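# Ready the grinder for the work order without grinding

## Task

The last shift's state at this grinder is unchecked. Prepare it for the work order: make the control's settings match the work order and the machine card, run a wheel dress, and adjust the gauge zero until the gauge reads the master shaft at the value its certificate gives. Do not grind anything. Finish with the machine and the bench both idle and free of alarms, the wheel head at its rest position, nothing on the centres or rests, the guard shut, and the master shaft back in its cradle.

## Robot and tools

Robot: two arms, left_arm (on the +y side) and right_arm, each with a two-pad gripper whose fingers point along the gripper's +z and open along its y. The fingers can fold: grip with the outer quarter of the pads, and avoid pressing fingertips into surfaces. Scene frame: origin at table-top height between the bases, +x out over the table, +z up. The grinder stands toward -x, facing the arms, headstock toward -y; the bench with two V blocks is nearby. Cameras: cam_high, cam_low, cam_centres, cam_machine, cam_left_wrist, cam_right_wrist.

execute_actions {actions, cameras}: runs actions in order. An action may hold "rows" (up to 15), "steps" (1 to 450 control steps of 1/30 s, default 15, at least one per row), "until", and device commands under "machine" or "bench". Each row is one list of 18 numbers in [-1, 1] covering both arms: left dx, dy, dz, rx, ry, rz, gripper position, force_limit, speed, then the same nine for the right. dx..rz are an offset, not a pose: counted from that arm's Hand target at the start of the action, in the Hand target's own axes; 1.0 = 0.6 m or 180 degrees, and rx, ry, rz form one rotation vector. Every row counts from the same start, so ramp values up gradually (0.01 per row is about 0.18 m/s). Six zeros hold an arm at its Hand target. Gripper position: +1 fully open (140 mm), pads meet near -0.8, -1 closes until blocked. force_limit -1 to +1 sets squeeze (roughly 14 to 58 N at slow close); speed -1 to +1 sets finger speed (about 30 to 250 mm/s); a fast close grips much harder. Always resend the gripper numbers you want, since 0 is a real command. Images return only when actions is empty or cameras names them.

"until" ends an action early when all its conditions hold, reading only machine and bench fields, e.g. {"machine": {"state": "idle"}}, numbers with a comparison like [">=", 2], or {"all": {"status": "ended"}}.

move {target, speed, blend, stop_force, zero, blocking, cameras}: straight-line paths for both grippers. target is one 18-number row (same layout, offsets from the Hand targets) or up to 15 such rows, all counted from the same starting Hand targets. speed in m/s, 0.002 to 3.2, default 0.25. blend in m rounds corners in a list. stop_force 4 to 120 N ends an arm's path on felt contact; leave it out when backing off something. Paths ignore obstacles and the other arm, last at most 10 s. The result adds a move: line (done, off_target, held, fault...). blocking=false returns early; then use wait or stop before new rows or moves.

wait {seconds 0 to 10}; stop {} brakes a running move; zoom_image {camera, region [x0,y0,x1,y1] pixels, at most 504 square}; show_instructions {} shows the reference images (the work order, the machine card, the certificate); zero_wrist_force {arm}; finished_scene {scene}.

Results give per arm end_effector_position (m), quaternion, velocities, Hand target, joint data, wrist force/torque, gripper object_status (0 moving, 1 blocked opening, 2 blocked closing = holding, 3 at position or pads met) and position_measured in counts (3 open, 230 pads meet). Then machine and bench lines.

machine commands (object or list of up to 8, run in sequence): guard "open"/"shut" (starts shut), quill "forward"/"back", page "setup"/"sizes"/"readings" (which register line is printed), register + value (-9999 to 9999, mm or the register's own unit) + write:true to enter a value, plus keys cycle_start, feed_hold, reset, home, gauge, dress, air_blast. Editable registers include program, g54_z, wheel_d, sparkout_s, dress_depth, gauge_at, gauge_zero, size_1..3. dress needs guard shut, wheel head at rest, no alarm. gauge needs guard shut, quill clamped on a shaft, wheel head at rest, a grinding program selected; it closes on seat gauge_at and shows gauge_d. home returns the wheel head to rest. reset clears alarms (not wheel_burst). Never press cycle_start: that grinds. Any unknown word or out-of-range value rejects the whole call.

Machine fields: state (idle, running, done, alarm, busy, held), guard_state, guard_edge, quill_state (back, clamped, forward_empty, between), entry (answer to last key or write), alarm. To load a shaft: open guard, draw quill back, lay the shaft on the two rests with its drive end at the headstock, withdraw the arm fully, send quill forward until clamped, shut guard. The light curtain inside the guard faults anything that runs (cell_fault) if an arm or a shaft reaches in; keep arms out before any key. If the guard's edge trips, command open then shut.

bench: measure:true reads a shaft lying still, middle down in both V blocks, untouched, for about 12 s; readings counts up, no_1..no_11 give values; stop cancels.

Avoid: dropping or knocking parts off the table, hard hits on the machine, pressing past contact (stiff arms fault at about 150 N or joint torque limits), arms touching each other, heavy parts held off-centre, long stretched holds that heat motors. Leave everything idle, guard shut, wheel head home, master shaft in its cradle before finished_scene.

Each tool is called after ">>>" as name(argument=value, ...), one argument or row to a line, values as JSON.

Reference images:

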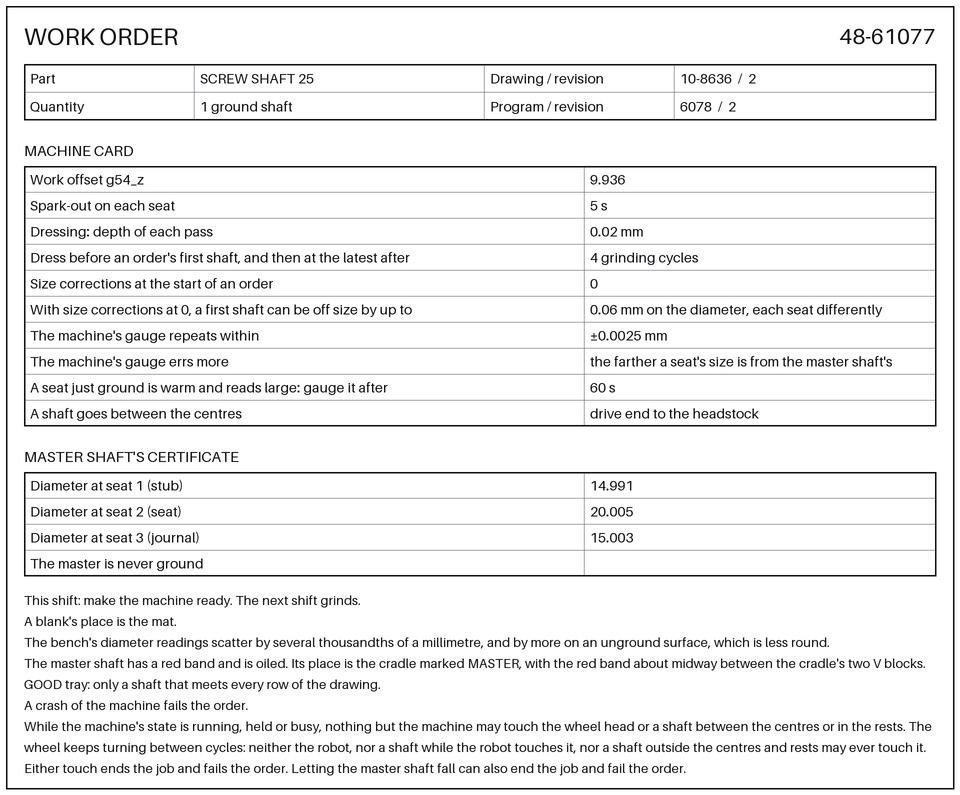

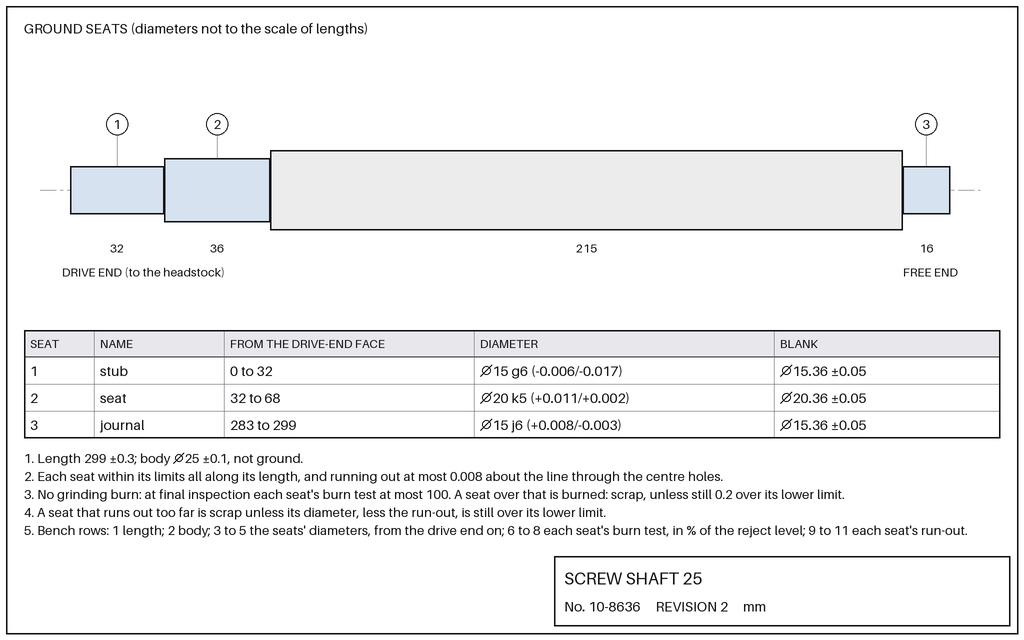

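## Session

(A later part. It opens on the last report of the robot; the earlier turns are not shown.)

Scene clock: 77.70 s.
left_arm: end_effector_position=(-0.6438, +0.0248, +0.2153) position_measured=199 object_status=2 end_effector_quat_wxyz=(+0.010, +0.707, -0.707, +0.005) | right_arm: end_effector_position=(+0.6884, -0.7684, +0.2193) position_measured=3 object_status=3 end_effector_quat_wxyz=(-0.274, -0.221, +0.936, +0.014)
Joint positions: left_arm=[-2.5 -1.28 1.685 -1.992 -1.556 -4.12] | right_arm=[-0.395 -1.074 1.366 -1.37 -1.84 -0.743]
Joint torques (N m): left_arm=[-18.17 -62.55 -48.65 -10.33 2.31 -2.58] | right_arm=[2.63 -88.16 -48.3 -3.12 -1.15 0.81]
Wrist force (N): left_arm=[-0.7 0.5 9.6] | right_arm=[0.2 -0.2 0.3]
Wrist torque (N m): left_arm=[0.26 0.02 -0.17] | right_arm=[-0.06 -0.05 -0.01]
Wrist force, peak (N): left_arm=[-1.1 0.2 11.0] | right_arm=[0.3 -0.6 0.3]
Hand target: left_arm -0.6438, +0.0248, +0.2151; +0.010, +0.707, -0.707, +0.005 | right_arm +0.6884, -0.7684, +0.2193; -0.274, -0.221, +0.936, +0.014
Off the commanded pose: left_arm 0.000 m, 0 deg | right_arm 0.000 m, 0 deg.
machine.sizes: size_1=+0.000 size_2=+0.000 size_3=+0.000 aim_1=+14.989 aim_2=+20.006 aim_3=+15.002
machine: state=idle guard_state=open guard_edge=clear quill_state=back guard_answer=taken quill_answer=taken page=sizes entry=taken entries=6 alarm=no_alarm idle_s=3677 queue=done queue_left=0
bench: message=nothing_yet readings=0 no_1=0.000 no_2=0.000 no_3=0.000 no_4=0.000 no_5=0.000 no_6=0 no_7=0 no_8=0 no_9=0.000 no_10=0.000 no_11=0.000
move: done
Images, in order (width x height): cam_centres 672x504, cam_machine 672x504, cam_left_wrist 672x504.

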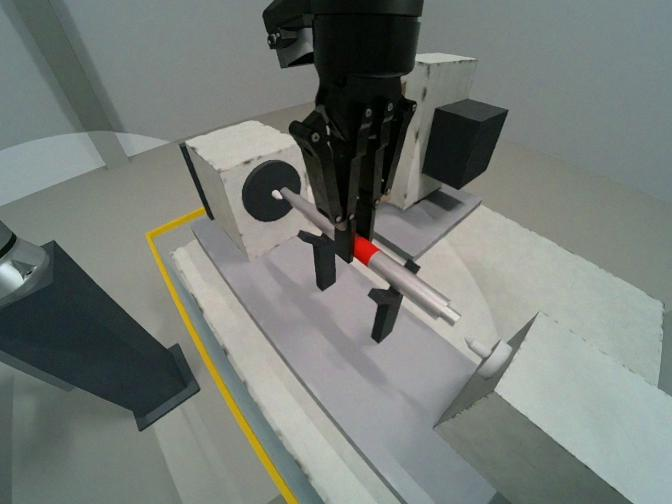

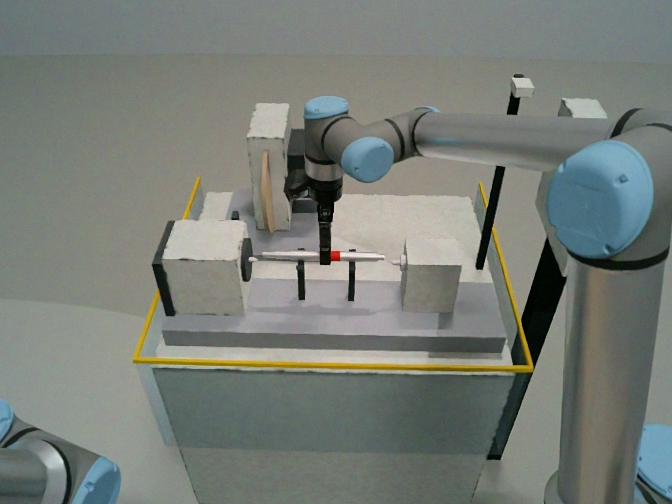

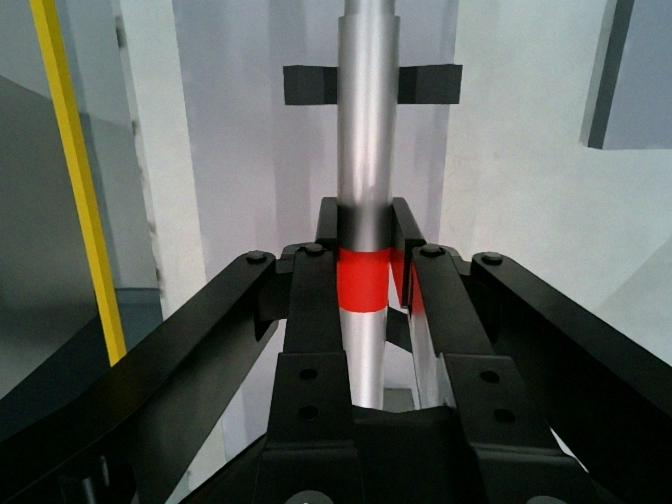

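>>> move(
  target=[0.005,0.0028,0.025,0,0,0,-1,1,1,0,0,0,0,0,0,1,1,1],
  speed=0.04,
  stop_force=8,
)

>>> move(
  target=[0,0,0.02,0,0,0,-1,1,1,0,0,0,0,0,0,1,1,1],
  speed=0.015,
  stop_force=6,
  cameras=["cam_centres","cam_machine","cam_left_wrist"],
)

>>> zoom_image(
  camera="cam_machine",
  region=[220, 220, 460, 320],
)

>>> zoom_image(
  camera="cam_centres",
  region=[230, 100, 600, 430],
)

Scene clock: 85.07 s.
left_arm: end_effector_position=(-0.6456, +0.0215, +0.2001) position_measured=199 object_status=2 end_effector_quat_wxyz=(+0.010, +0.707, -0.707, +0.005) | right_arm: end_effector_position=(+0.6884, -0.7684, +0.2193) position_measured=3 object_status=3 end_effector_quat_wxyz=(-0.274, -0.221, +0.936, +0.014)
Joint positions: left_arm=[-2.497 -1.265 1.693 -2.016 -1.556 -4.118] | right_arm=[-0.395 -1.074 1.366 -1.37 -1.84 -0.743]
Joint torques (N m): left_arm=[20.27 -62.26 -48.15 -10.03 -0.48 2.02] | right_arm=[1.76 -87.62 -47.72 -2.92 -1.76 0.73]
Wrist force (N): left_arm=[-0.9 0.4 9.8] | right_arm=[0.0 -0.2 0.1]
Wrist torque (N m): left_arm=[0.26 0.08 -0.17] | right_arm=[-0.04 0.01 0.00]
Wrist force, peak (N): left_arm=[-0.9 0.5 10.5] | right_arm=[0.5 0.2 0.7]
Hand target: left_arm -0.6456, +0.0215, +0.2001; +0.010, +0.707, -0.707, +0.005 | right_arm +0.6884, -0.7684, +0.2193; -0.274, -0.221, +0.936, +0.014
Off the commanded pose: left_arm 0.000 m, 0 deg | right_arm 0.000 m, 0 deg.
machine.sizes: size_1=+0.000 size_2=+0.000 size_3=+0.000 aim_1=+14.989 aim_2=+20.006 aim_3=+15.002
machine: state=idle guard_state=open guard_edge=clear quill_state=back guard_answer=taken quill_answer=taken page=sizes entry=taken entries=6 alarm=no_alarm idle_s=3684 queue=done queue_left=0
bench: message=nothing_yet readings=0 no_1=0.000 no_2=0.000 no_3=0.000 no_4=0.000 no_5=0.000 no_6=0 no_7=0 no_8=0 no_9=0.000 no_10=0.000 no_11=0.000
move: done

Scene clock: 86.70 s.
left_arm: end_effector_position=(-0.6457, +0.0213, +0.1953) position_measured=199 object_status=2 end_effector_quat_wxyz=(+0.010, +0.707, -0.707, +0.005) | right_arm: end_effector_position=(+0.6884, -0.7684, +0.2193) position_measured=3 object_status=3 end_effector_quat_wxyz=(-0.274, -0.221, +0.936, +0.014)
Joint positions: left_arm=[-2.497 -1.261 1.697 -2.024 -1.557 -4.118] | right_arm=[-0.395 -1.074 1.366 -1.37 -1.84 -0.743]
Joint torques (N m): left_arm=[17.3 -79.42 -56.06 0.2 3.58 1.15] | right_arm=[1.46 -87.08 -48.9 -3.06 -1.27 0.75]
Wrist force (N): left_arm=[-0.7 6.2 5.5] | right_arm=[0.3 0.0 0.3]
Wrist torque (N m): left_arm=[0.13 -0.05 -0.45] | right_arm=[0.01 -0.07 0.00]
Wrist force, peak (N): left_arm=[-0.8 10.3 0.4] | right_arm=[-0.2 -0.6 0.5]
Hand target: left_arm -0.6457, +0.0213, +0.1953; +0.010, +0.707, -0.707, +0.005 (not the last commanded pose) | right_arm +0.6884, -0.7684, +0.2193; -0.274, -0.221, +0.936, +0.014
Off the commanded pose: left_arm 0.007 m, 0 deg | right_arm 0.000 m, 0 deg.
machine.sizes: size_1=+0.000 size_2=+0.000 size_3=+0.000 aim_1=+14.989 aim_2=+20.006 aim_3=+15.002
machine: state=idle guard_state=open guard_edge=clear quill_state=back guard_answer=taken quill_answer=taken page=sizes entry=taken entries=6 alarm=no_alarm idle_s=3686 queue=done queue_left=0
bench: message=nothing_yet readings=0 no_1=0.000 no_2=0.000 no_3=0.000 no_4=0.000 no_5=0.000 no_6=0 no_7=0 no_8=0 no_9=0.000 no_10=0.000 no_11=0.000
move: contact (left_arm)
Images, in order (width x height): cam_centres 672x504, cam_machine 672x504, cam_left_wrist 672x504.

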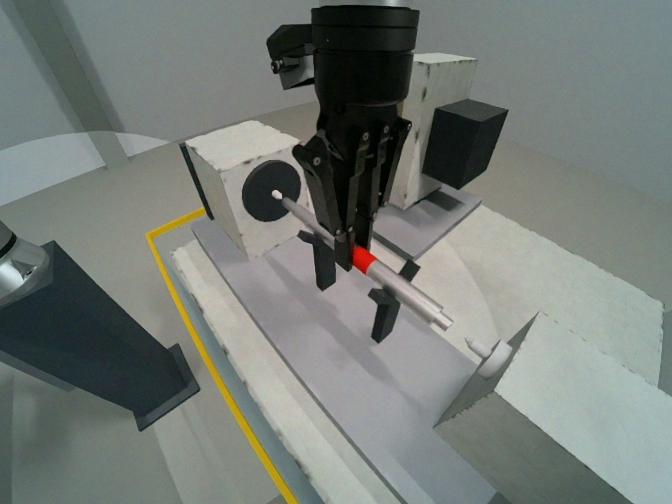

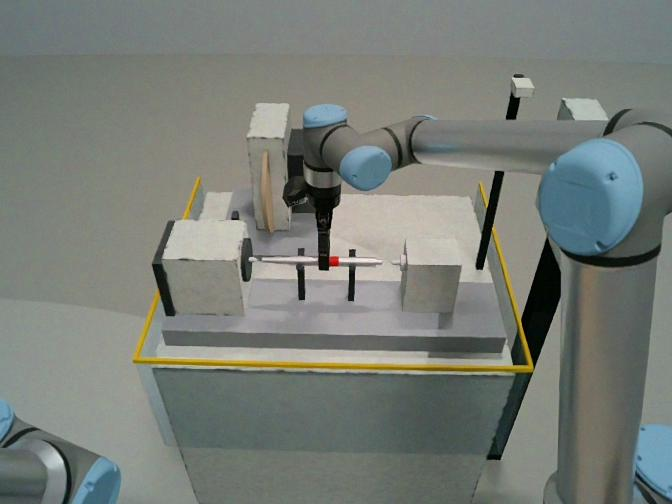

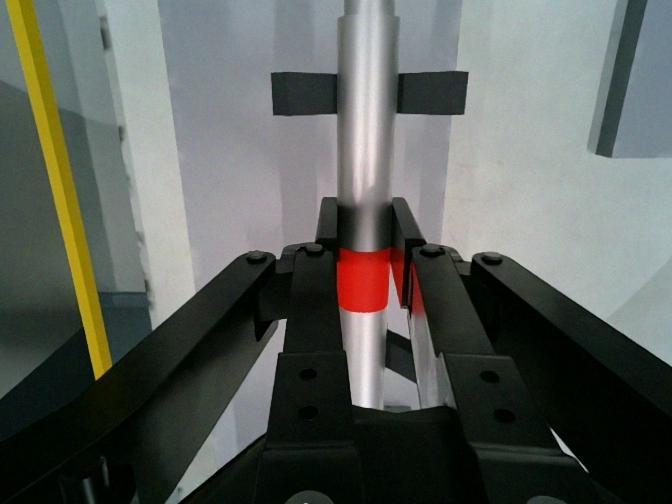

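Scaled by 2.100.

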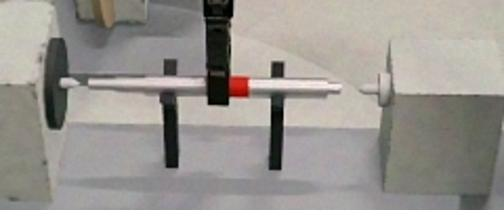

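Scaled by 1.362.

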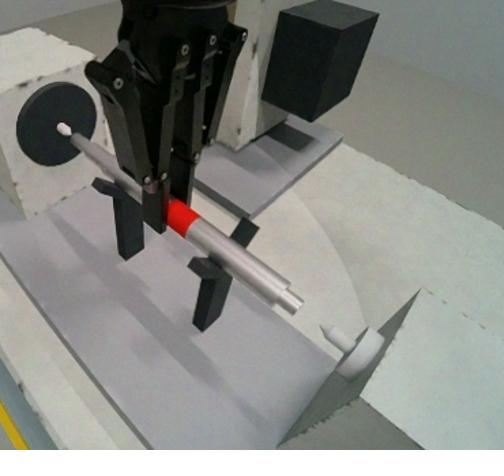

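>>> move(
  target=[0,0.002,0,0,0,0,-1,1,1,0,0,0,0,0,0,1,1,1],
  speed=0.01,
)

>>> move(
  target=[0,0,0.01,0,0,0,-1,1,1,0,0,0,0,0,0,1,1,1],
  speed=0.01,
  stop_force=14,
  zero=false,
)

Scene clock: 91.67 s.
left_arm: end_effector_position=(-0.6468, +0.0213, +0.1953) position_measured=199 object_status=2 end_effector_quat_wxyz=(+0.010, +0.707, -0.707, +0.005) | right_arm: end_effector_position=(+0.6884, -0.7684, +0.2193) position_measured=3 object_status=3 end_effector_quat_wxyz=(-0.274, -0.221, +0.936, +0.014)
Joint positions: left_arm=[-2.498 -1.26 1.696 -2.024 -1.556 -4.119] | right_arm=[-0.395 -1.074 1.366 -1.37 -1.84 -0.743]
Joint torques (N m): left_arm=[-19.04 -61.15 -61.26 -0.71 2.05 -2.01] | right_arm=[2.15 -87.09 -49.19 -3.01 -1.23 0.76]
Wrist force (N): left_arm=[-1.0 -0.7 7.6] | right_arm=[0.1 0.2 0.2]
Wrist torque (N m): left_arm=[0.38 0.14 -0.37] | right_arm=[0.06 -0.02 0.00]
Wrist force, peak (N): left_arm=[-0.8 1.3 8.9] | right_arm=[-0.1 0.1 0.9]
Hand target: left_arm -0.6469, +0.0213, +0.1953; +0.010, +0.707, -0.707, +0.005 | right_arm +0.6884, -0.7684, +0.2193; -0.274, -0.221, +0.936, +0.014
Off the commanded pose: left_arm 0.000 m, 0 deg | right_arm 0.000 m, 0 deg.
machine.sizes: size_1=+0.000 size_2=+0.000 size_3=+0.000 aim_1=+14.989 aim_2=+20.006 aim_3=+15.002
machine: state=idle guard_state=open guard_edge=clear quill_state=back guard_answer=taken quill_answer=taken page=sizes entry=taken entries=6 alarm=no_alarm idle_s=3691 queue=done queue_left=0
bench: message=nothing_yet readings=0 no_1=0.000 no_2=0.000 no_3=0.000 no_4=0.000 no_5=0.000 no_6=0 no_7=0 no_8=0 no_9=0.000 no_10=0.000 no_11=0.000
move: done

Scene clock: 93.03 s.
left_arm: end_effector_position=(-0.6469, +0.0213, +0.1949) position_measured=199 object_status=2 end_effector_quat_wxyz=(+0.010, +0.707, -0.707, +0.005) | right_arm: end_effector_position=(+0.6884, -0.7684, +0.2193) position_measured=3 object_status=3 end_effector_quat_wxyz=(-0.274, -0.221, +0.936, +0.014)
Joint positions: left_arm=[-2.498 -1.26 1.696 -2.024 -1.556 -4.119] | right_arm=[-0.395 -1.074 1.366 -1.37 -1.84 -0.743]
Joint torques (N m): left_arm=[-19.27 -75.1 -58.96 -1.33 0.65 -2.28] | right_arm=[0.65 -87.39 -48.48 -3.27 -1.38 0.65]
Wrist force (N): left_arm=[-2.2 -2.8 1.8] | right_arm=[0.2 -0.1 0.7]
Wrist torque (N m): left_arm=[0.44 0.10 -0.64] | right_arm=[-0.03 -0.05 0.00]
Wrist force, peak (N): left_arm=[-5.0 -7.6 -11.4] | right_arm=[-0.1 0.0 0.7]
Hand target: left_arm -0.6469, +0.0213, +0.1949; +0.010, +0.707, -0.707, +0.005 (not the last commanded pose) | right_arm +0.6884, -0.7684, +0.2193; -0.274, -0.221, +0.936, +0.014
Off the commanded pose: left_arm 0.006 m, 0 deg | right_arm 0.000 m, 0 deg.
machine.sizes: size_1=+0.000 size_2=+0.000 size_3=+0.000 aim_1=+14.989 aim_2=+20.006 aim_3=+15.002
machine: state=idle guard_state=open guard_edge=clear quill_state=back guard_answer=taken quill_answer=taken page=sizes entry=taken entries=6 alarm=no_alarm idle_s=3692 queue=done queue_left=0
bench: message=nothing_yet readings=0 no_1=0.000 no_2=0.000 no_3=0.000 no_4=0.000 no_5=0.000 no_6=0 no_7=0 no_8=0 no_9=0.000 no_10=0.000 no_11=0.000
move: contact (left_arm)

>>> execute_actions(
  actions=[
    {"rows":[[0,0,0,0,0,0,-0.1,1,-1,0,0,0,0,0,0,1,1,1]],"steps":60},
  ],
  cameras=["cam_centres","cam_machine","cam_left_wrist"],
)

>>> zoom_image(
  camera="cam_machine",
  region=[220, 220, 460, 320],
)

>>> zoom_image(
  camera="cam_centres",
  region=[230, 100, 600, 430],
)

Scene clock: 99.10 s.
left_arm: end_effector_position=(-0.6469, +0.0213, +0.1949) position_measured=141 object_status=3 end_effector_quat_wxyz=(+0.010, +0.707, -0.707, +0.005) | right_arm: end_effector_position=(+0.6884, -0.7684, +0.2193) position_measured=3 object_status=3 end_effector_quat_wxyz=(-0.274, -0.221, +0.936, +0.014)
Joint positions: left_arm=[-2.498 -1.26 1.696 -2.024 -1.556 -4.119] | right_arm=[-0.395 -1.074 1.366 -1.37 -1.84 -0.743]
Joint torques (N m): left_arm=[-8.72 -75.31 -41.25 -1.42 0.58 -1.82] | right_arm=[0.62 -87.74 -48.81 -3.11 -1.57 0.96]
Wrist force (N): left_arm=[-0.9 0.3 0.5] | right_arm=[-0.1 0.0 0.4]
Wrist torque (N m): left_arm=[0.22 0.07 -0.17] | right_arm=[0.00 0.02 0.00]
Wrist force, peak (N): left_arm=[-1.1 1.0 7.1] | right_arm=[0.4 -0.3 0.6]
Hand target: left_arm -0.6469, +0.0213, +0.1949; +0.010, +0.707, -0.707, +0.005 | right_arm +0.6884, -0.7684, +0.2193; -0.274, -0.221, +0.936, +0.014
Off the commanded pose: left_arm 0.000 m, 0 deg | right_arm 0.000 m, 0 deg.
machine.sizes: size_1=+0.000 size_2=+0.000 size_3=+0.000 aim_1=+14.989 aim_2=+20.006 aim_3=+15.002
machine: state=idle guard_state=open guard_edge=clear quill_state=back guard_answer=taken quill_answer=taken page=sizes entry=taken entries=6 alarm=no_alarm idle_s=3698 queue=done queue_left=0
bench: message=nothing_yet readings=0 no_1=0.000 no_2=0.000 no_3=0.000 no_4=0.000 no_5=0.000 no_6=0 no_7=0 no_8=0 no_9=0.000 no_10=0.000 no_11=0.000
Images, in order (width x height): cam_centres 672x504, cam_machine 672x504, cam_left_wrist 672x504.

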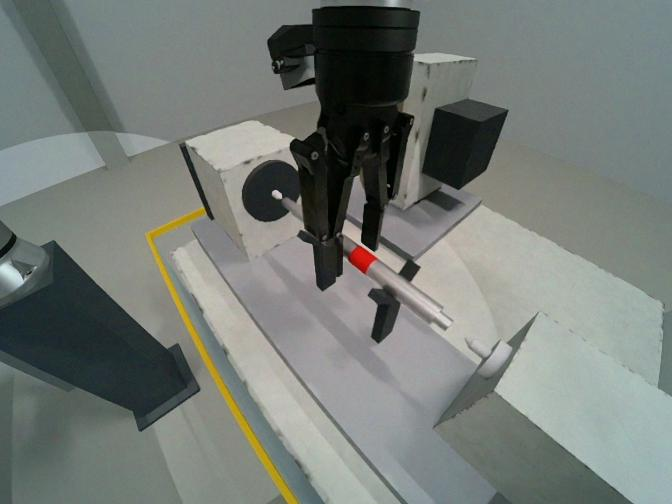

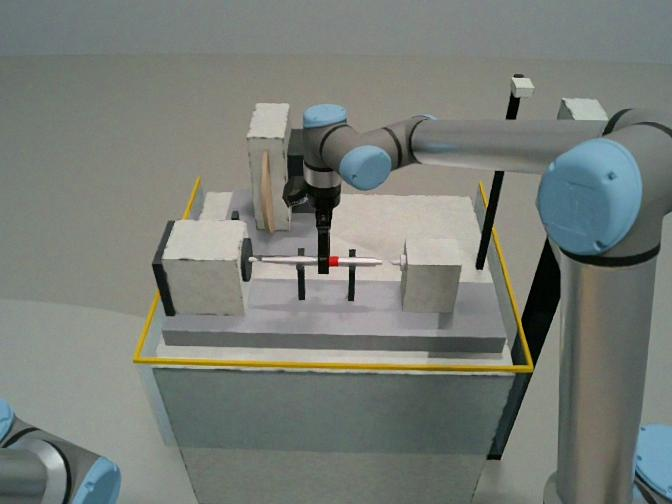

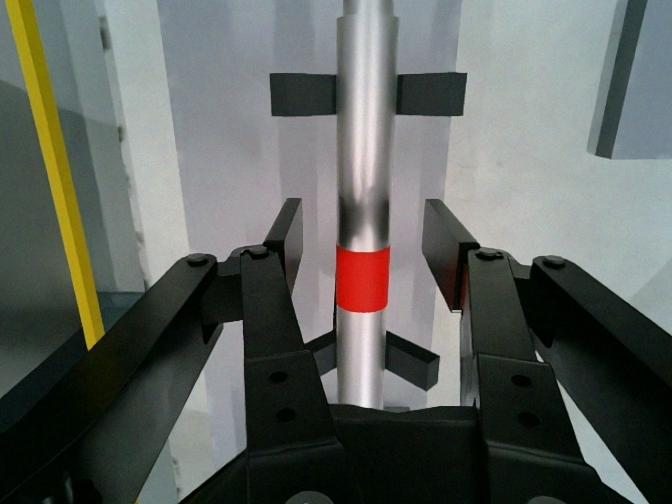

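Scaled by 2.100.

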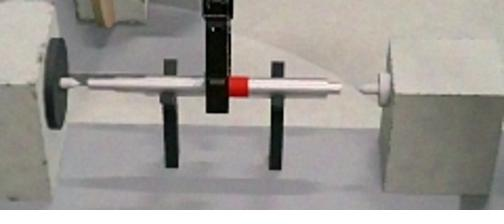

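Scaled by 1.362.

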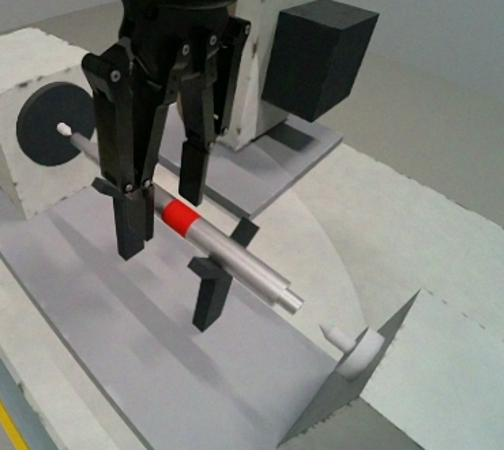

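>>> move(
  target=[
    [0,0,-0.4213,0,0,0,-0.1,1,-1,0,0,0,0,0,0,1,1,1],
    [0,-0.911,-0.505,0,0,0,-0.1,1,-1,0,0,0,0,0,0,1,1,1],
  ],
  speed=0.3,
  blend=0.05,
)

>>> execute_actions(
  actions=[
    {"machine":[{"quill":"forward"},{"guard":"shut","page":"readings"},{"register":"gauge_at","value":1,"write":true,"gauge":true},{"register":"gauge_at","value":2,"write":true,"gauge":true},{"register":"gauge_at","value":3,"write":true,"gauge":true}],"steps":450,"until":{"machine":{"queue":["!=","running"]}}},
    {"steps":300,"until":{"machine":{"queue":["!=","running"]}}},
  ],
  cameras=["cam_centres"],
)

Scene clock: 107.30 s.
left_arm: end_effector_position=(-0.0985, +0.0277, +0.4943) position_measured=141 object_status=3 end_effector_quat_wxyz=(+0.010, +0.707, -0.707, +0.005) | right_arm: end_effector_position=(+0.6884, -0.7684, +0.2193) position_measured=3 object_status=3 end_effector_quat_wxyz=(-0.274, -0.221, +0.936, +0.014)
Joint positions: left_arm=[-1.879 -1.76 1.692 -1.525 -1.569 -3.5] | right_arm=[-0.395 -1.074 1.366 -1.37 -1.84 -0.743]
Joint torques (N m): left_arm=[18.89 -18.13 -59.73 -0.25 -1.38 3.1] | right_arm=[0.85 -89.28 -48.93 -3.19 -1.14 1.06]
Wrist force (N): left_arm=[-0.8 1.0 0.2] | right_arm=[0.2 0.0 0.1]
Wrist torque (N m): left_arm=[0.38 0.03 -0.34] | right_arm=[-0.01 -0.03 -0.01]
Wrist force, peak (N): left_arm=[-1.7 2.5 -0.8] | right_arm=[-0.1 0.4 0.8]
Hand target: left_arm -0.0983, +0.0276, +0.4943; +0.010, +0.707, -0.707, +0.005 | right_arm +0.6884, -0.7684, +0.2193; -0.274, -0.221, +0.936, +0.014
Off the commanded pose: left_arm 0.000 m, 0 deg | right_arm 0.000 m, 0 deg.
machine.sizes: size_1=+0.000 size_2=+0.000 size_3=+0.000 aim_1=+14.989 aim_2=+20.006 aim_3=+15.002
machine: state=idle guard_state=open guard_edge=clear quill_state=back guard_answer=taken quill_answer=taken page=sizes entry=taken entries=6 alarm=no_alarm idle_s=3706 queue=done queue_left=0
bench: message=nothing_yet readings=0 no_1=0.000 no_2=0.000 no_3=0.000 no_4=0.000 no_5=0.000 no_6=0 no_7=0 no_8=0 no_9=0.000 no_10=0.000 no_11=0.000
move: done

Scene clock: 125.10 s.
left_arm: end_effector_position=(-0.0983, +0.0276, +0.4943) position_measured=141 object_status=3 end_effector_quat_wxyz=(+0.010, +0.707, -0.707, +0.005) | right_arm: end_effector_position=(+0.6884, -0.7684, +0.2193) position_measured=3 object_status=3 end_effector_quat_wxyz=(-0.274, -0.221, +0.936, +0.014)
Joint positions: left_arm=[-1.879 -1.76 1.692 -1.525 -1.569 -3.5] | right_arm=[-0.395 -1.074 1.366 -1.37 -1.84 -0.743]
Joint torques (N m): left_arm=[18 -17.03 -59.68 -0.6 -1.36 2.28] | right_arm=[3.62 -88.91 -48.83 -3.84 -1.73 0.98]
Wrist force (N): left_arm=[-0.8 0.4 0.4] | right_arm=[0.1 -0.3 0.3]
Wrist torque (N m): left_arm=[0.26 0.04 -0.33] | right_arm=[-0.07 -0.01 0.00]
Wrist force, peak (N): left_arm=[-1.3 1.1 0.6] | right_arm=[0.1 -0.2 1.2]
Hand target: left_arm -0.0983, +0.0276, +0.4943; +0.010, +0.707, -0.707, +0.005 | right_arm +0.6884, -0.7684, +0.2193; -0.274, -0.221, +0.936, +0.014
Tool commands: left_gripper/position=-0.1 left_gripper/force_limit=+1.0 left_gripper/speed=-1.0 right_gripper/position=+1.0 right_gripper/force_limit=+1.0 right_gripper/speed=+1.0
Off the commanded pose: left_arm 0.000 m, 0 deg | right_arm 0.000 m, 0 deg.
machine.readings: gauge_d=+15.208 gauge_d_1=+15.196 gauge_d_2=+20.210 gauge_d_3=+15.208 pos_x=+0.000 pos_z=+0.000 load_peak=+0.0 cycles=+0
machine: state=idle guard_state=shut guard_edge=clear quill_state=clamped guard_answer=taken quill_answer=taken page=readings entry=taken entries=12 alarm=no_alarm idle_s=3724 queue=done queue_left=0
bench: message=nothing_yet readings=0 no_1=0.000 no_2=0.000 no_3=0.000 no_4=0.000 no_5=0.000 no_6=0 no_7=0 no_8=0 no_9=0.000 no_10=0.000 no_11=0.000
Images, in order (width x height): cam_centres 672x504.

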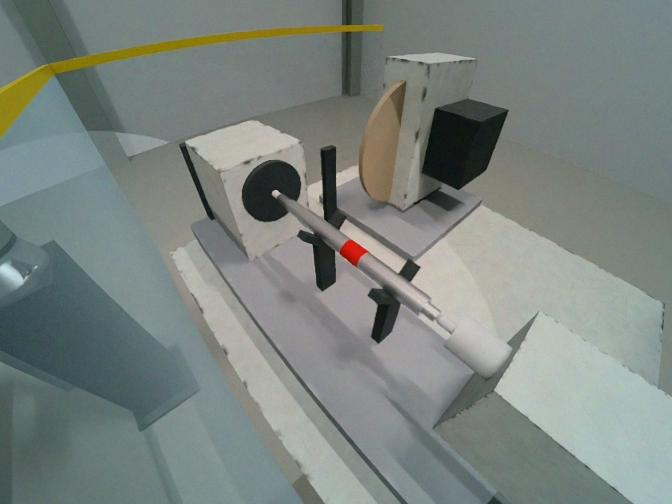

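>>> execute_actions(
  actions=[
    {"machine":[{"register":"gauge_zero","value":0.208,"write":true},{"register":"gauge_at","value":1,"write":true,"gauge":true},{"register":"gauge_at","value":2,"write":true,"gauge":true},{"register":"gauge_at","value":3,"write":true,"gauge":true},{"guard":"open"},{"quill":"back"}],"steps":450,"until":{"machine":{"queue":["!=","running"]}}},
    {"steps":300,"until":{"machine":{"queue":["!=","running"]}}},
  ],
)

Scene clock: 146.37 s.
left_arm: end_effector_position=(-0.0983, +0.0276, +0.4943) position_measured=141 object_status=3 end_effector_quat_wxyz=(+0.010, +0.707, -0.707, +0.005) | right_arm: end_effector_position=(+0.6884, -0.7684, +0.2193) position_measured=3 object_status=3 end_effector_quat_wxyz=(-0.274, -0.221, +0.936, +0.014)
Joint positions: left_arm=[-1.879 -1.76 1.692 -1.525 -1.569 -3.5] | right_arm=[-0.395 -1.074 1.366 -1.37 -1.84 -0.743]
Joint torques (N m): left_arm=[19.84 -17.19 -59.67 -0.44 -1.17 1.84] | right_arm=[0.86 -89.02 -49.08 -3.72 -1.3 1.08]
Wrist force (N): left_arm=[-0.8 0.8 0.3] | right_arm=[-0.2 0.0 0.5]
Wrist torque (N m): left_arm=[0.33 0.04 -0.33] | right_arm=[0.00 0.04 -0.01]
Wrist force, peak (N): left_arm=[-1.5 1.2 0.3] | right_arm=[-0.1 -0.4 0.9]
Hand target: left_arm -0.0983, +0.0276, +0.4943; +0.010, +0.707, -0.707, +0.005 | right_arm +0.6884, -0.7684, +0.2193; -0.274, -0.221, +0.936, +0.014
Tool commands: left_gripper/position=-0.1 left_gripper/force_limit=+1.0 left_gripper/speed=-1.0 right_gripper/position=+1.0 right_gripper/force_limit=+1.0 right_gripper/speed=+1.0
Off the commanded pose: left_arm 0.000 m, 0 deg | right_arm 0.000 m, 0 deg.
machine.readings: gauge_d=+15.003 gauge_d_1=+0.000 gauge_d_2=+0.000 gauge_d_3=+0.000 pos_x=+0.000 pos_z=+0.000 load_peak=+0.0 cycles=+0
machine: state=idle guard_state=open guard_edge=clear quill_state=back guard_answer=taken quill_answer=taken page=readings entry=taken entries=19 alarm=no_alarm idle_s=3745 queue=done queue_left=0
bench: message=nothing_yet readings=0 no_1=0.000 no_2=0.000 no_3=0.000 no_4=0.000 no_5=0.000 no_6=0 no_7=0 no_8=0 no_9=0.000 no_10=0.000 no_11=0.000

>>> move(
  target=[
    [0.035,0.9143,0.124,0,0,0,-0.1,1,-1,0,0,0,0,0,0,1,1,1],
    [0.0285,0.9143,0.3914,0,0,0,-0.1,1,-1,0,0,0,0,0,0,1,1,1],
  ],
  speed=[0.3,0.15],
  blend=[0.03,0],
  cameras=["cam_machine","cam_left_wrist"],
)

>>> zoom_image(
  camera="cam_machine",
  region=[220, 220, 460, 320],
)

Scene clock: 154.80 s.
left_arm: end_effector_position=(-0.6484, +0.0057, +0.2637) position_measured=141 object_status=3 end_effector_quat_wxyz=(+0.010, +0.707, -0.707, +0.005) | right_arm: end_effector_position=(+0.6884, -0.7684, +0.2193) position_measured=3 object_status=3 end_effector_quat_wxyz=(-0.274, -0.221, +0.936, +0.014)
Joint positions: left_arm=[-2.484 -1.282 1.596 -1.903 -1.557 -4.104] | right_arm=[-0.395 -1.074 1.366 -1.37 -1.84 -0.743]
Joint torques (N m): left_arm=[-20.3 -55.42 -44.07 -8.14 2.11 -2.94] | right_arm=[1.61 -87.62 -48.87 -3.77 -2.14 1.08]
Wrist force (N): left_arm=[-1.3 0.3 0.2] | right_arm=[0.0 0.1 0.2]
Wrist torque (N m): left_arm=[0.23 0.15 -0.18] | right_arm=[0.02 -0.01 -0.01]
Wrist force, peak (N): left_arm=[-1.3 2.8 -0.2] | right_arm=[0.1 -0.7 0.7]
Hand target: left_arm -0.6484, +0.0056, +0.2635; +0.010, +0.707, -0.707, +0.005 | right_arm +0.6884, -0.7684, +0.2193; -0.274, -0.221, +0.936, +0.014
Off the commanded pose: left_arm 0.000 m, 0 deg | right_arm 0.000 m, 0 deg.
machine.readings: gauge_d=+15.003 gauge_d_1=+0.000 gauge_d_2=+0.000 gauge_d_3=+0.000 pos_x=+0.000 pos_z=+0.000 load_peak=+0.0 cycles=+0
machine: state=idle guard_state=open guard_edge=clear quill_state=back guard_answer=taken quill_answer=taken page=readings entry=taken entries=19 alarm=no_alarm idle_s=3753 queue=done queue_left=0
bench: message=nothing_yet readings=0 no_1=0.000 no_2=0.000 no_3=0.000 no_4=0.000 no_5=0.000 no_6=0 no_7=0 no_8=0 no_9=0.000 no_10=0.000 no_11=0.000
move: done
Images, in order (width x height): cam_machine 672x504, cam_left_wrist 672x504.

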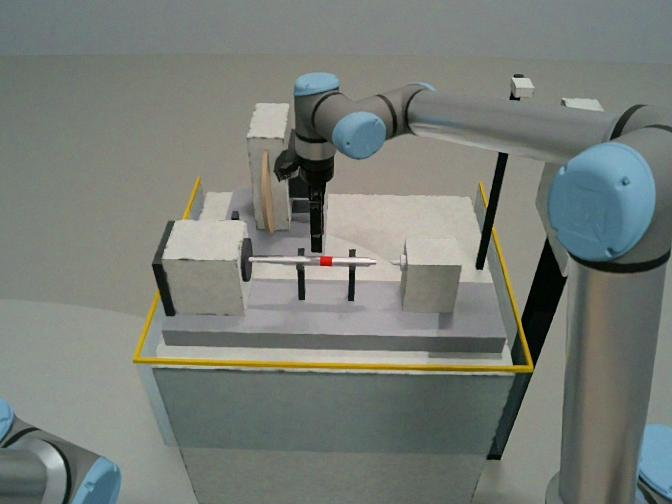

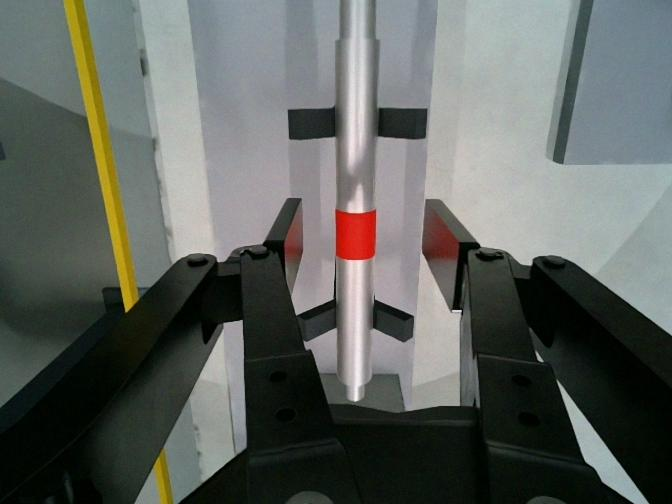

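Scaled by 2.100.

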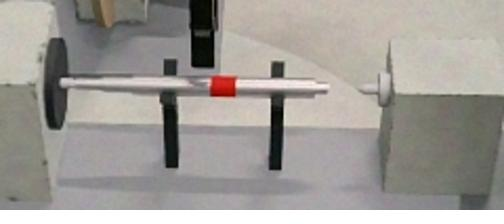

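>>> move(
  target=[-0.0043,-0.0025,0.1143,0,0,0,-0.1,1,-1,0,0,0,0,0,0,1,1,1],
  speed=0.08,
  cameras=["cam_left_wrist"],
)

Scene clock: 159.40 s.
left_arm: end_effector_position=(-0.6473, +0.0067, +0.1950) position_measured=141 object_status=3 end_effector_quat_wxyz=(+0.010, +0.707, -0.707, +0.005) | right_arm: end_effector_position=(+0.6884, -0.7684, +0.2193) position_measured=3 object_status=3 end_effector_quat_wxyz=(-0.274, -0.221, +0.936, +0.014)
Joint positions: left_arm=[-2.484 -1.243 1.673 -2.018 -1.557 -4.105] | right_arm=[-0.395 -1.074 1.366 -1.37 -1.84 -0.743]
Joint torques (N m): left_arm=[-20.74 -54.94 -42.39 -8.57 1.01 -2.7] | right_arm=[1.41 -87.73 -49.65 -4.05 -1.57 1.04]
Wrist force (N): left_arm=[-1.0 0.2 0.3] | right_arm=[0.1 -0.1 0.2]
Wrist torque (N m): left_arm=[0.21 0.09 -0.17] | right_arm=[-0.03 -0.02 -0.01]
Wrist force, peak (N): left_arm=[-1.2 1.1 0.0] | right_arm=[-0.1 -0.6 0.7]
Hand target: left_arm -0.6473, +0.0067, +0.1948; +0.010, +0.707, -0.707, +0.005 | right_arm +0.6884, -0.7684, +0.2193; -0.274, -0.221, +0.936, +0.014
Off the commanded pose: left_arm 0.000 m, 0 deg | right_arm 0.000 m, 0 deg.
machine.readings: gauge_d=+15.003 gauge_d_1=+0.000 gauge_d_2=+0.000 gauge_d_3=+0.000 pos_x=+0.000 pos_z=+0.000 load_peak=+0.0 cycles=+0
machine: state=idle guard_state=open guard_edge=clear quill_state=back guard_answer=taken quill_answer=taken page=readings entry=taken entries=19 alarm=no_alarm idle_s=3758 queue=done queue_left=0
bench: message=nothing_yet readings=0 no_1=0.000 no_2=0.000 no_3=0.000 no_4=0.000 no_5=0.000 no_6=0 no_7=0 no_8=0 no_9=0.000 no_10=0.000 no_11=0.000
move: done
Images, in order (width x height): cam_left_wrist 672x504.

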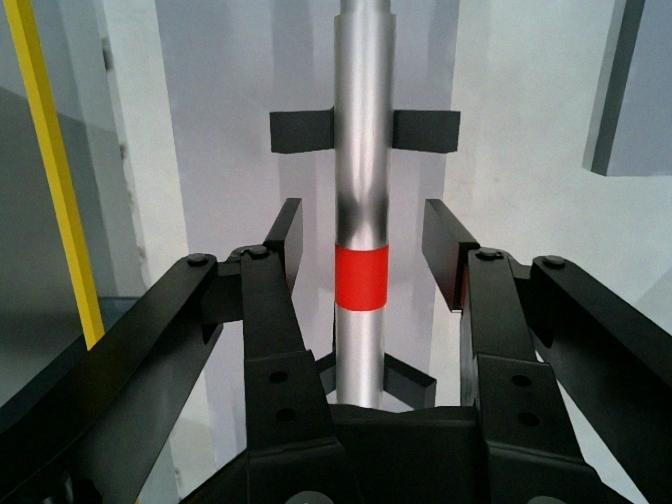

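>>> execute_actions(
  actions=[
    {"rows":[[0,0,0,0,0,0,-1,1,1,0,0,0,0,0,0,1,1,1]],"steps":50},
  ],
)

>>> move(
  target=[
    [-0.0167,0,-0.003,0,0,0,-1,1,1,0,0,0,0,0,0,1,1,1],
    [-0.0167,0,-0.06,0,0,0,-1,1,1,0,0,0,0,0,0,1,1,1],
  ],
  speed=[0.03,0.05],
  cameras=["cam_centres","cam_left_wrist"],
)

Scene clock: 167.67 s.
left_arm: end_effector_position=(-0.6473, +0.0067, +0.1948) position_measured=199 object_status=2 end_effector_quat_wxyz=(+0.010, +0.707, -0.707, +0.005) | right_arm: end_effector_position=(+0.6884, -0.7684, +0.2193) position_measured=3 object_status=3 end_effector_quat_wxyz=(-0.274, -0.221, +0.936, +0.014)
Joint positions: left_arm=[-2.484 -1.243 1.673 -2.019 -1.557 -4.105] | right_arm=[-0.395 -1.074 1.366 -1.37 -1.84 -0.743]
Joint torques (N m): left_arm=[-17.95 -56.27 -56.19 -9.32 -0.58 2.07] | right_arm=[2.73 -88.98 -49.49 -3.85 -1.51 1.09]
Wrist force (N): left_arm=[-6.0 -9.1 -8.7] | right_arm=[0.1 0.1 0.5]
Wrist torque (N m): left_arm=[0.41 0.04 -0.51] | right_arm=[0.02 -0.03 -0.01]
Wrist force, peak (N): left_arm=[-6.2 -8.8 -8.9] | right_arm=[-0.2 -0.4 0.9]
Hand target: left_arm -0.6473, +0.0067, +0.1948; +0.010, +0.707, -0.707, +0.005 | right_arm +0.6884, -0.7684, +0.2193; -0.274, -0.221, +0.936, +0.014
Off the commanded pose: left_arm 0.000 m, 0 deg | right_arm 0.000 m, 0 deg.
machine.readings: gauge_d=+15.003 gauge_d_1=+0.000 gauge_d_2=+0.000 gauge_d_3=+0.000 pos_x=+0.000 pos_z=+0.000 load_peak=+0.0 cycles=+0
machine: state=idle guard_state=open guard_edge=clear quill_state=back guard_answer=taken quill_answer=taken page=readings entry=taken entries=19 alarm=no_alarm idle_s=3766 queue=done queue_left=0
bench: message=nothing_yet readings=0 no_1=0.000 no_2=0.000 no_3=0.000 no_4=0.000 no_5=0.000 no_6=0 no_7=0 no_8=0 no_9=0.000 no_10=0.000 no_11=0.000

Scene clock: 169.53 s.
left_arm: end_effector_position=(-0.6471, +0.0175, +0.2304) position_measured=199 object_status=2 end_effector_quat_wxyz=(+0.010, +0.707, -0.707, +0.005) | right_arm: end_effector_position=(+0.6884, -0.7684, +0.2193) position_measured=3 object_status=3 end_effector_quat_wxyz=(-0.274, -0.221, +0.936, +0.014)
Joint positions: left_arm=[-2.495 -1.278 1.653 -1.963 -1.557 -4.115] | right_arm=[-0.395 -1.074 1.366 -1.37 -1.84 -0.743]
Joint torques (N m): left_arm=[-18.61 -82.82 -62.89 -1.1 1.16 -2.47] | right_arm=[2.04 -88.13 -49.93 -4.04 -1.55 1.22]
Wrist force (N): left_arm=[-1.0 0.5 9.5] | right_arm=[0.3 -0.1 0.4]
Wrist torque (N m): left_arm=[0.27 0.07 -0.17] | right_arm=[-0.02 -0.08 0.00]
Wrist force, peak (N): left_arm=[-5.7 -9.0 -8.3] | right_arm=[-0.1 -0.5 0.6]
Hand target: left_arm -0.6471, +0.0175, +0.2306; +0.010, +0.707, -0.707, +0.005 | right_arm +0.6884, -0.7684, +0.2193; -0.274, -0.221, +0.936, +0.014
Off the commanded pose: left_arm 0.000 m, 0 deg | right_arm 0.000 m, 0 deg.
machine.readings: gauge_d=+15.003 gauge_d_1=+0.000 gauge_d_2=+0.000 gauge_d_3=+0.000 pos_x=+0.000 pos_z=+0.000 load_peak=+0.0 cycles=+0
machine: state=idle guard_state=open guard_edge=clear quill_state=back guard_answer=taken quill_answer=taken page=readings entry=taken entries=19 alarm=no_alarm idle_s=3768 queue=done queue_left=0
bench: message=nothing_yet readings=0 no_1=0.000 no_2=0.000 no_3=0.000 no_4=0.000 no_5=0.000 no_6=0 no_7=0 no_8=0 no_9=0.000 no_10=0.000 no_11=0.000
move: done
Images, in order (width x height): cam_centres 672x504, cam_left_wrist 672x504.

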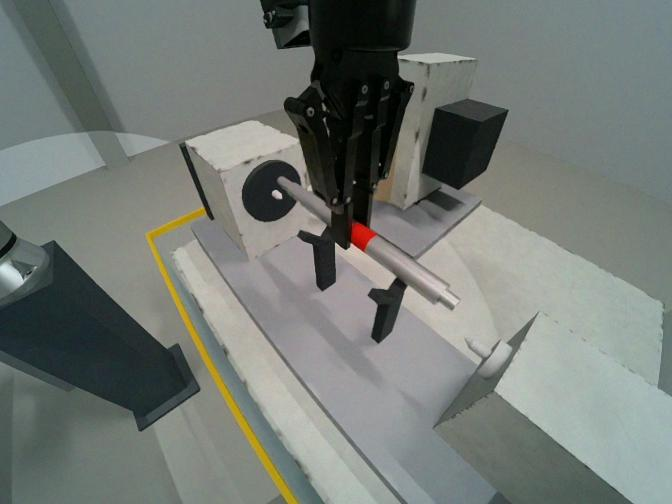

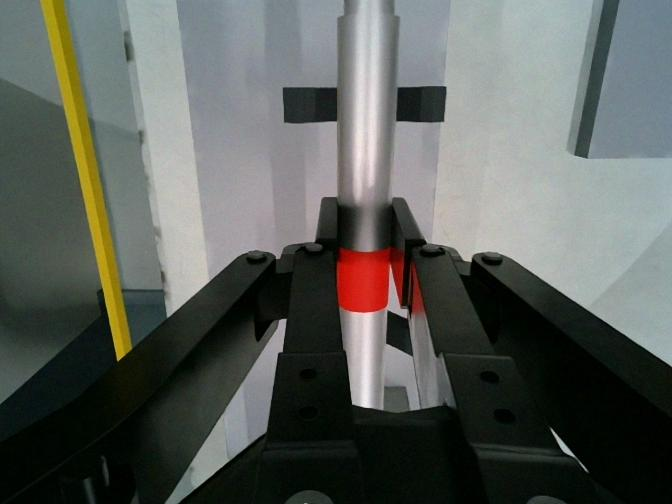

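>>> move(
  target=[
    [0,0,-0.399,0,0,0,-1,1,1,0,0,0,0,0,0,1,1,1],
    [0.029,-0.578,-0.449,0,0,0.06,-1,1,1,0,0,0,0,0,0,1,1,1],
    [-0.0208,-0.995,-0.449,0,-0.0075,0.174,-1,1,1,0,0,0,0,0,0,1,1,1],
  ],
  speed=0.28,
  blend=0.07,
)

Scene clock: 176.40 s.
left_arm: end_effector_position=(-0.0485, +0.0357, +0.4958) position_measured=199 object_status=2 end_effector_quat_wxyz=(+0.000, -0.490, +0.872, +0.000) | right_arm: end_effector_position=(+0.6884, -0.7684, +0.2193) position_measured=3 object_status=3 end_effector_quat_wxyz=(-0.274, -0.221, +0.936, +0.014)
Joint positions: left_arm=[-1.8 -1.762 1.686 -1.494 -1.571 -2.875] | right_arm=[-0.395 -1.074 1.366 -1.37 -1.84 -0.743]
Joint torques (N m): left_arm=[16.74 -24.4 -66.63 -0.99 -1.62 3.05] | right_arm=[2.35 -90.14 -50.68 -3.94 -1.67 1.25]
Wrist force (N): left_arm=[-0.3 0.8 9.5] | right_arm=[0.0 0.0 0.3]
Wrist torque (N m): left_arm=[0.34 -0.02 -0.34] | right_arm=[0.01 0.00 0.00]
Wrist force, peak (N): left_arm=[-0.5 0.5 13.3] | right_arm=[0.2 0.0 0.9]
Hand target: left_arm -0.0484, +0.0356, +0.4958; +0.000, -0.490, +0.872, +0.000 | right_arm +0.6884, -0.7684, +0.2193; -0.274, -0.221, +0.936, +0.014
Off the commanded pose: left_arm 0.000 m, 0 deg | right_arm 0.000 m, 0 deg.
machine.readings: gauge_d=+15.003 gauge_d_1=+0.000 gauge_d_2=+0.000 gauge_d_3=+0.000 pos_x=+0.000 pos_z=+0.000 load_peak=+0.0 cycles=+0
machine: state=idle guard_state=open guard_edge=clear quill_state=back guard_answer=taken quill_answer=taken page=readings entry=taken entries=19 alarm=no_alarm idle_s=3775 queue=done queue_left=0
bench: message=nothing_yet readings=0 no_1=0.000 no_2=0.000 no_3=0.000 no_4=0.000 no_5=0.000 no_6=0 no_7=0 no_8=0 no_9=0.000 no_10=0.000 no_11=0.000
move: done

>>> execute_actions(
  actions=[
    {"machine":{"guard":"shut","page":"setup"},"steps":1},
  ],
)

>>> move(
  target=[
    [-0.3933,-0.4404,-0.007,0,0,0.18,-1,1,1,0,0,0,0,0,0,1,1,1],
    [-0.9395,-0.6313,0.3263,0,0,0.3501,-1,1,1,0,0,0,0,0,0,1,1,1],
    [-0.9395,-0.6313,0.668,0,0,0.3501,-1,1,1,0,0,0,0,0,0,1,1,1],
  ],
  speed=[0.28,0.28,0.12],
  blend=[0.07,0.03,0],
  cameras=["cam_low","cam_left_wrist","cam_machine"],
)

>>> zoom_image(
  camera="cam_low",
  region=[520, 180, 672, 342],
)

Scene clock: 180.87 s.
left_arm: end_effector_position=(-0.0484, +0.0356, +0.4958) position_measured=199 object_status=2 end_effector_quat_wxyz=(+0.000, -0.490, +0.872, +0.000) | right_arm: end_effector_position=(+0.6884, -0.7684, +0.2193) position_measured=3 object_status=3 end_effector_quat_wxyz=(-0.274, -0.221, +0.936, +0.014)
Joint positions: left_arm=[-1.8 -1.762 1.686 -1.494 -1.571 -2.874] | right_arm=[-0.395 -1.074 1.366 -1.37 -1.84 -0.743]
Joint torques (N m): left_arm=[17.72 -20.91 -66.58 -1.04 -1.73 2.64] | right_arm=[2.34 -88.93 -50.31 -3.94 -1.66 1.04]
Wrist force (N): left_arm=[-0.5 0.7 9.0] | right_arm=[0.2 -0.2 0.3]
Wrist torque (N m): left_arm=[0.32 0.01 -0.34] | right_arm=[-0.03 -0.04 0.00]
Wrist force, peak (N): left_arm=[-0.3 0.7 9.7] | right_arm=[0.2 -0.2 1.1]
Hand target: left_arm -0.0484, +0.0356, +0.4958; +0.000, -0.490, +0.872, +0.000 | right_arm +0.6884, -0.7684, +0.2193; -0.274, -0.221, +0.936, +0.014
Tool commands: left_gripper/position=-1.0 left_gripper/force_limit=+1.0 left_gripper/speed=+1.0 right_gripper/position=+1.0 right_gripper/force_limit=+1.0 right_gripper/speed=+1.0
Off the commanded pose: left_arm 0.000 m, 0 deg | right_arm 0.000 m, 0 deg.
machine.setup: program=+6078 g54_z=+9.936 wheel_d=+286.057 sparkout_s=+5.0 dress_depth=+0.020 gauge_at=+3 gauge_zero=+0.208 program_revision=+2 since_dress=+0 stored1_number=+6078 stored1_revision=+2 stored2_number=+6130 stored2_revision=+4 stored3_number=+9000 stored3_revision=+1 stored4_number=+7743 stored4_revision=+5
machine: state=idle guard_state=between guard_edge=clear quill_state=back guard_answer=taken quill_answer=taken page=setup entry=taken entries=19 alarm=no_alarm idle_s=3779 queue=running queue_left=0
bench: message=nothing_yet readings=0 no_1=0.000 no_2=0.000 no_3=0.000 no_4=0.000 no_5=0.000 no_6=0 no_7=0 no_8=0 no_9=0.000 no_10=0.000 no_11=0.000

Scene clock: 185.93 s.
left_arm: end_effector_position=(+0.5682, +0.3204, +0.0953) position_measured=199 object_status=2 end_effector_quat_wxyz=(+0.000, +0.038, +0.999, +0.000) | right_arm: end_effector_position=(+0.6884, -0.7684, +0.2193) position_measured=3 object_status=3 end_effector_quat_wxyz=(-0.274, -0.221, +0.936, +0.014)
Joint positions: left_arm=[-0.666 -1.386 2.062 -2.247 -1.57 -0.641] | right_arm=[-0.395 -1.074 1.366 -1.37 -1.84 -0.743]
Joint torques (N m): left_arm=[19.48 -46.61 -40.18 -9.56 -0.08 2.63] | right_arm=[0.77 -88.8 -49.69 -4.2 -1.35 1.4]
Wrist force (N): left_arm=[-1.0 0.7 9.4] | right_arm=[0.0 0.0 0.7]
Wrist torque (N m): left_arm=[0.33 0.09 -0.31] | right_arm=[0.00 -0.01 -0.01]
Wrist force, peak (N): left_arm=[-0.6 1.0 11.2] | right_arm=[0.1 -0.5 0.8]
Hand target: left_arm +0.5682, +0.3204, +0.0951; +0.000, +0.038, +0.999, +0.000 | right_arm +0.6884, -0.7684, +0.2193; -0.274, -0.221, +0.936, +0.014
Off the commanded pose: left_arm 0.000 m, 0 deg | right_arm 0.000 m, 0 deg.
machine.setup: program=+6078 g54_z=+9.936 wheel_d=+286.057 sparkout_s=+5.0 dress_depth=+0.020 gauge_at=+3 gauge_zero=+0.208 program_revision=+2 since_dress=+0 stored1_number=+6078 stored1_revision=+2 stored2_number=+6130 stored2_revision=+4 stored3_number=+9000 stored3_revision=+1 stored4_number=+7743 stored4_revision=+5
machine: state=idle guard_state=shut guard_edge=clear quill_state=back guard_answer=taken quill_answer=taken page=setup entry=taken entries=19 alarm=no_alarm idle_s=3784 queue=done queue_left=0
bench: message=nothing_yet readings=0 no_1=0.000 no_2=0.000 no_3=0.000 no_4=0.000 no_5=0.000 no_6=0 no_7=0 no_8=0 no_9=0.000 no_10=0.000 no_11=0.000
move: done
Images, in order (width x height): cam_low 672x504, cam_machine 672x504, cam_left_wrist 672x504.

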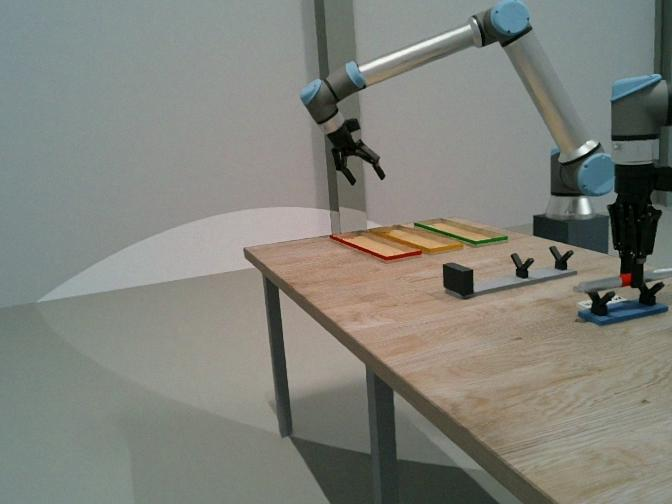

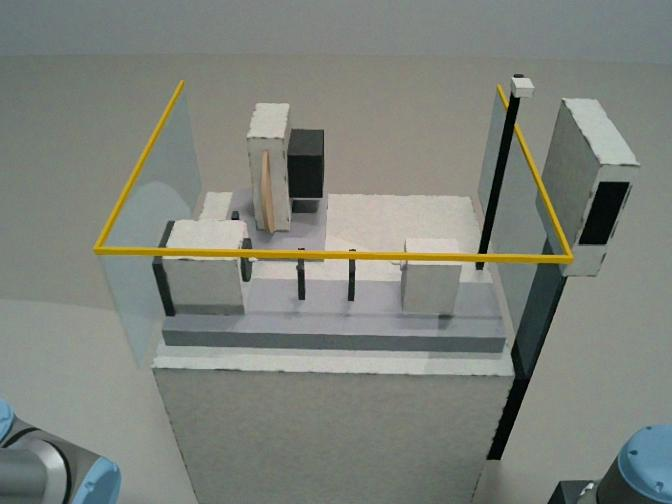

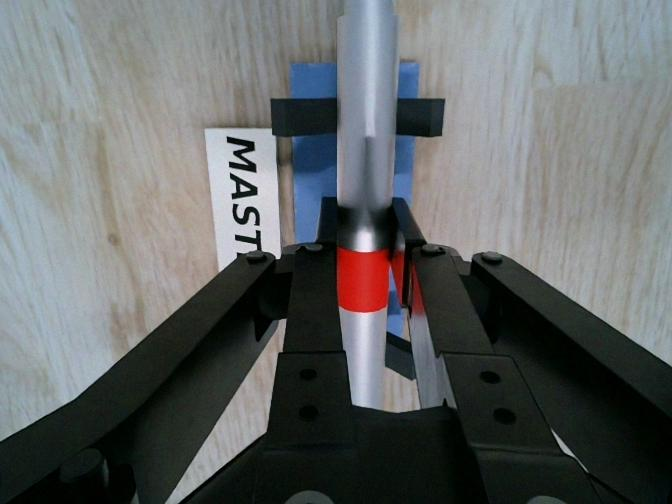

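Scaled by 3.111.

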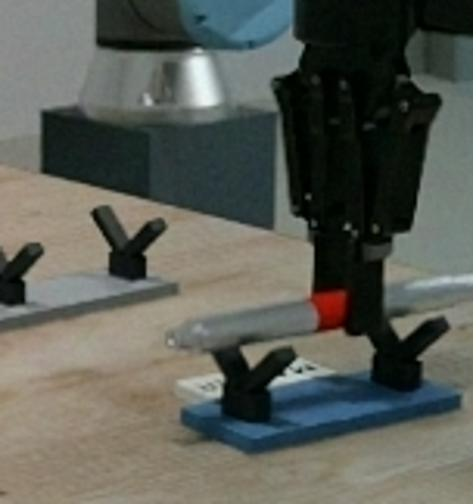

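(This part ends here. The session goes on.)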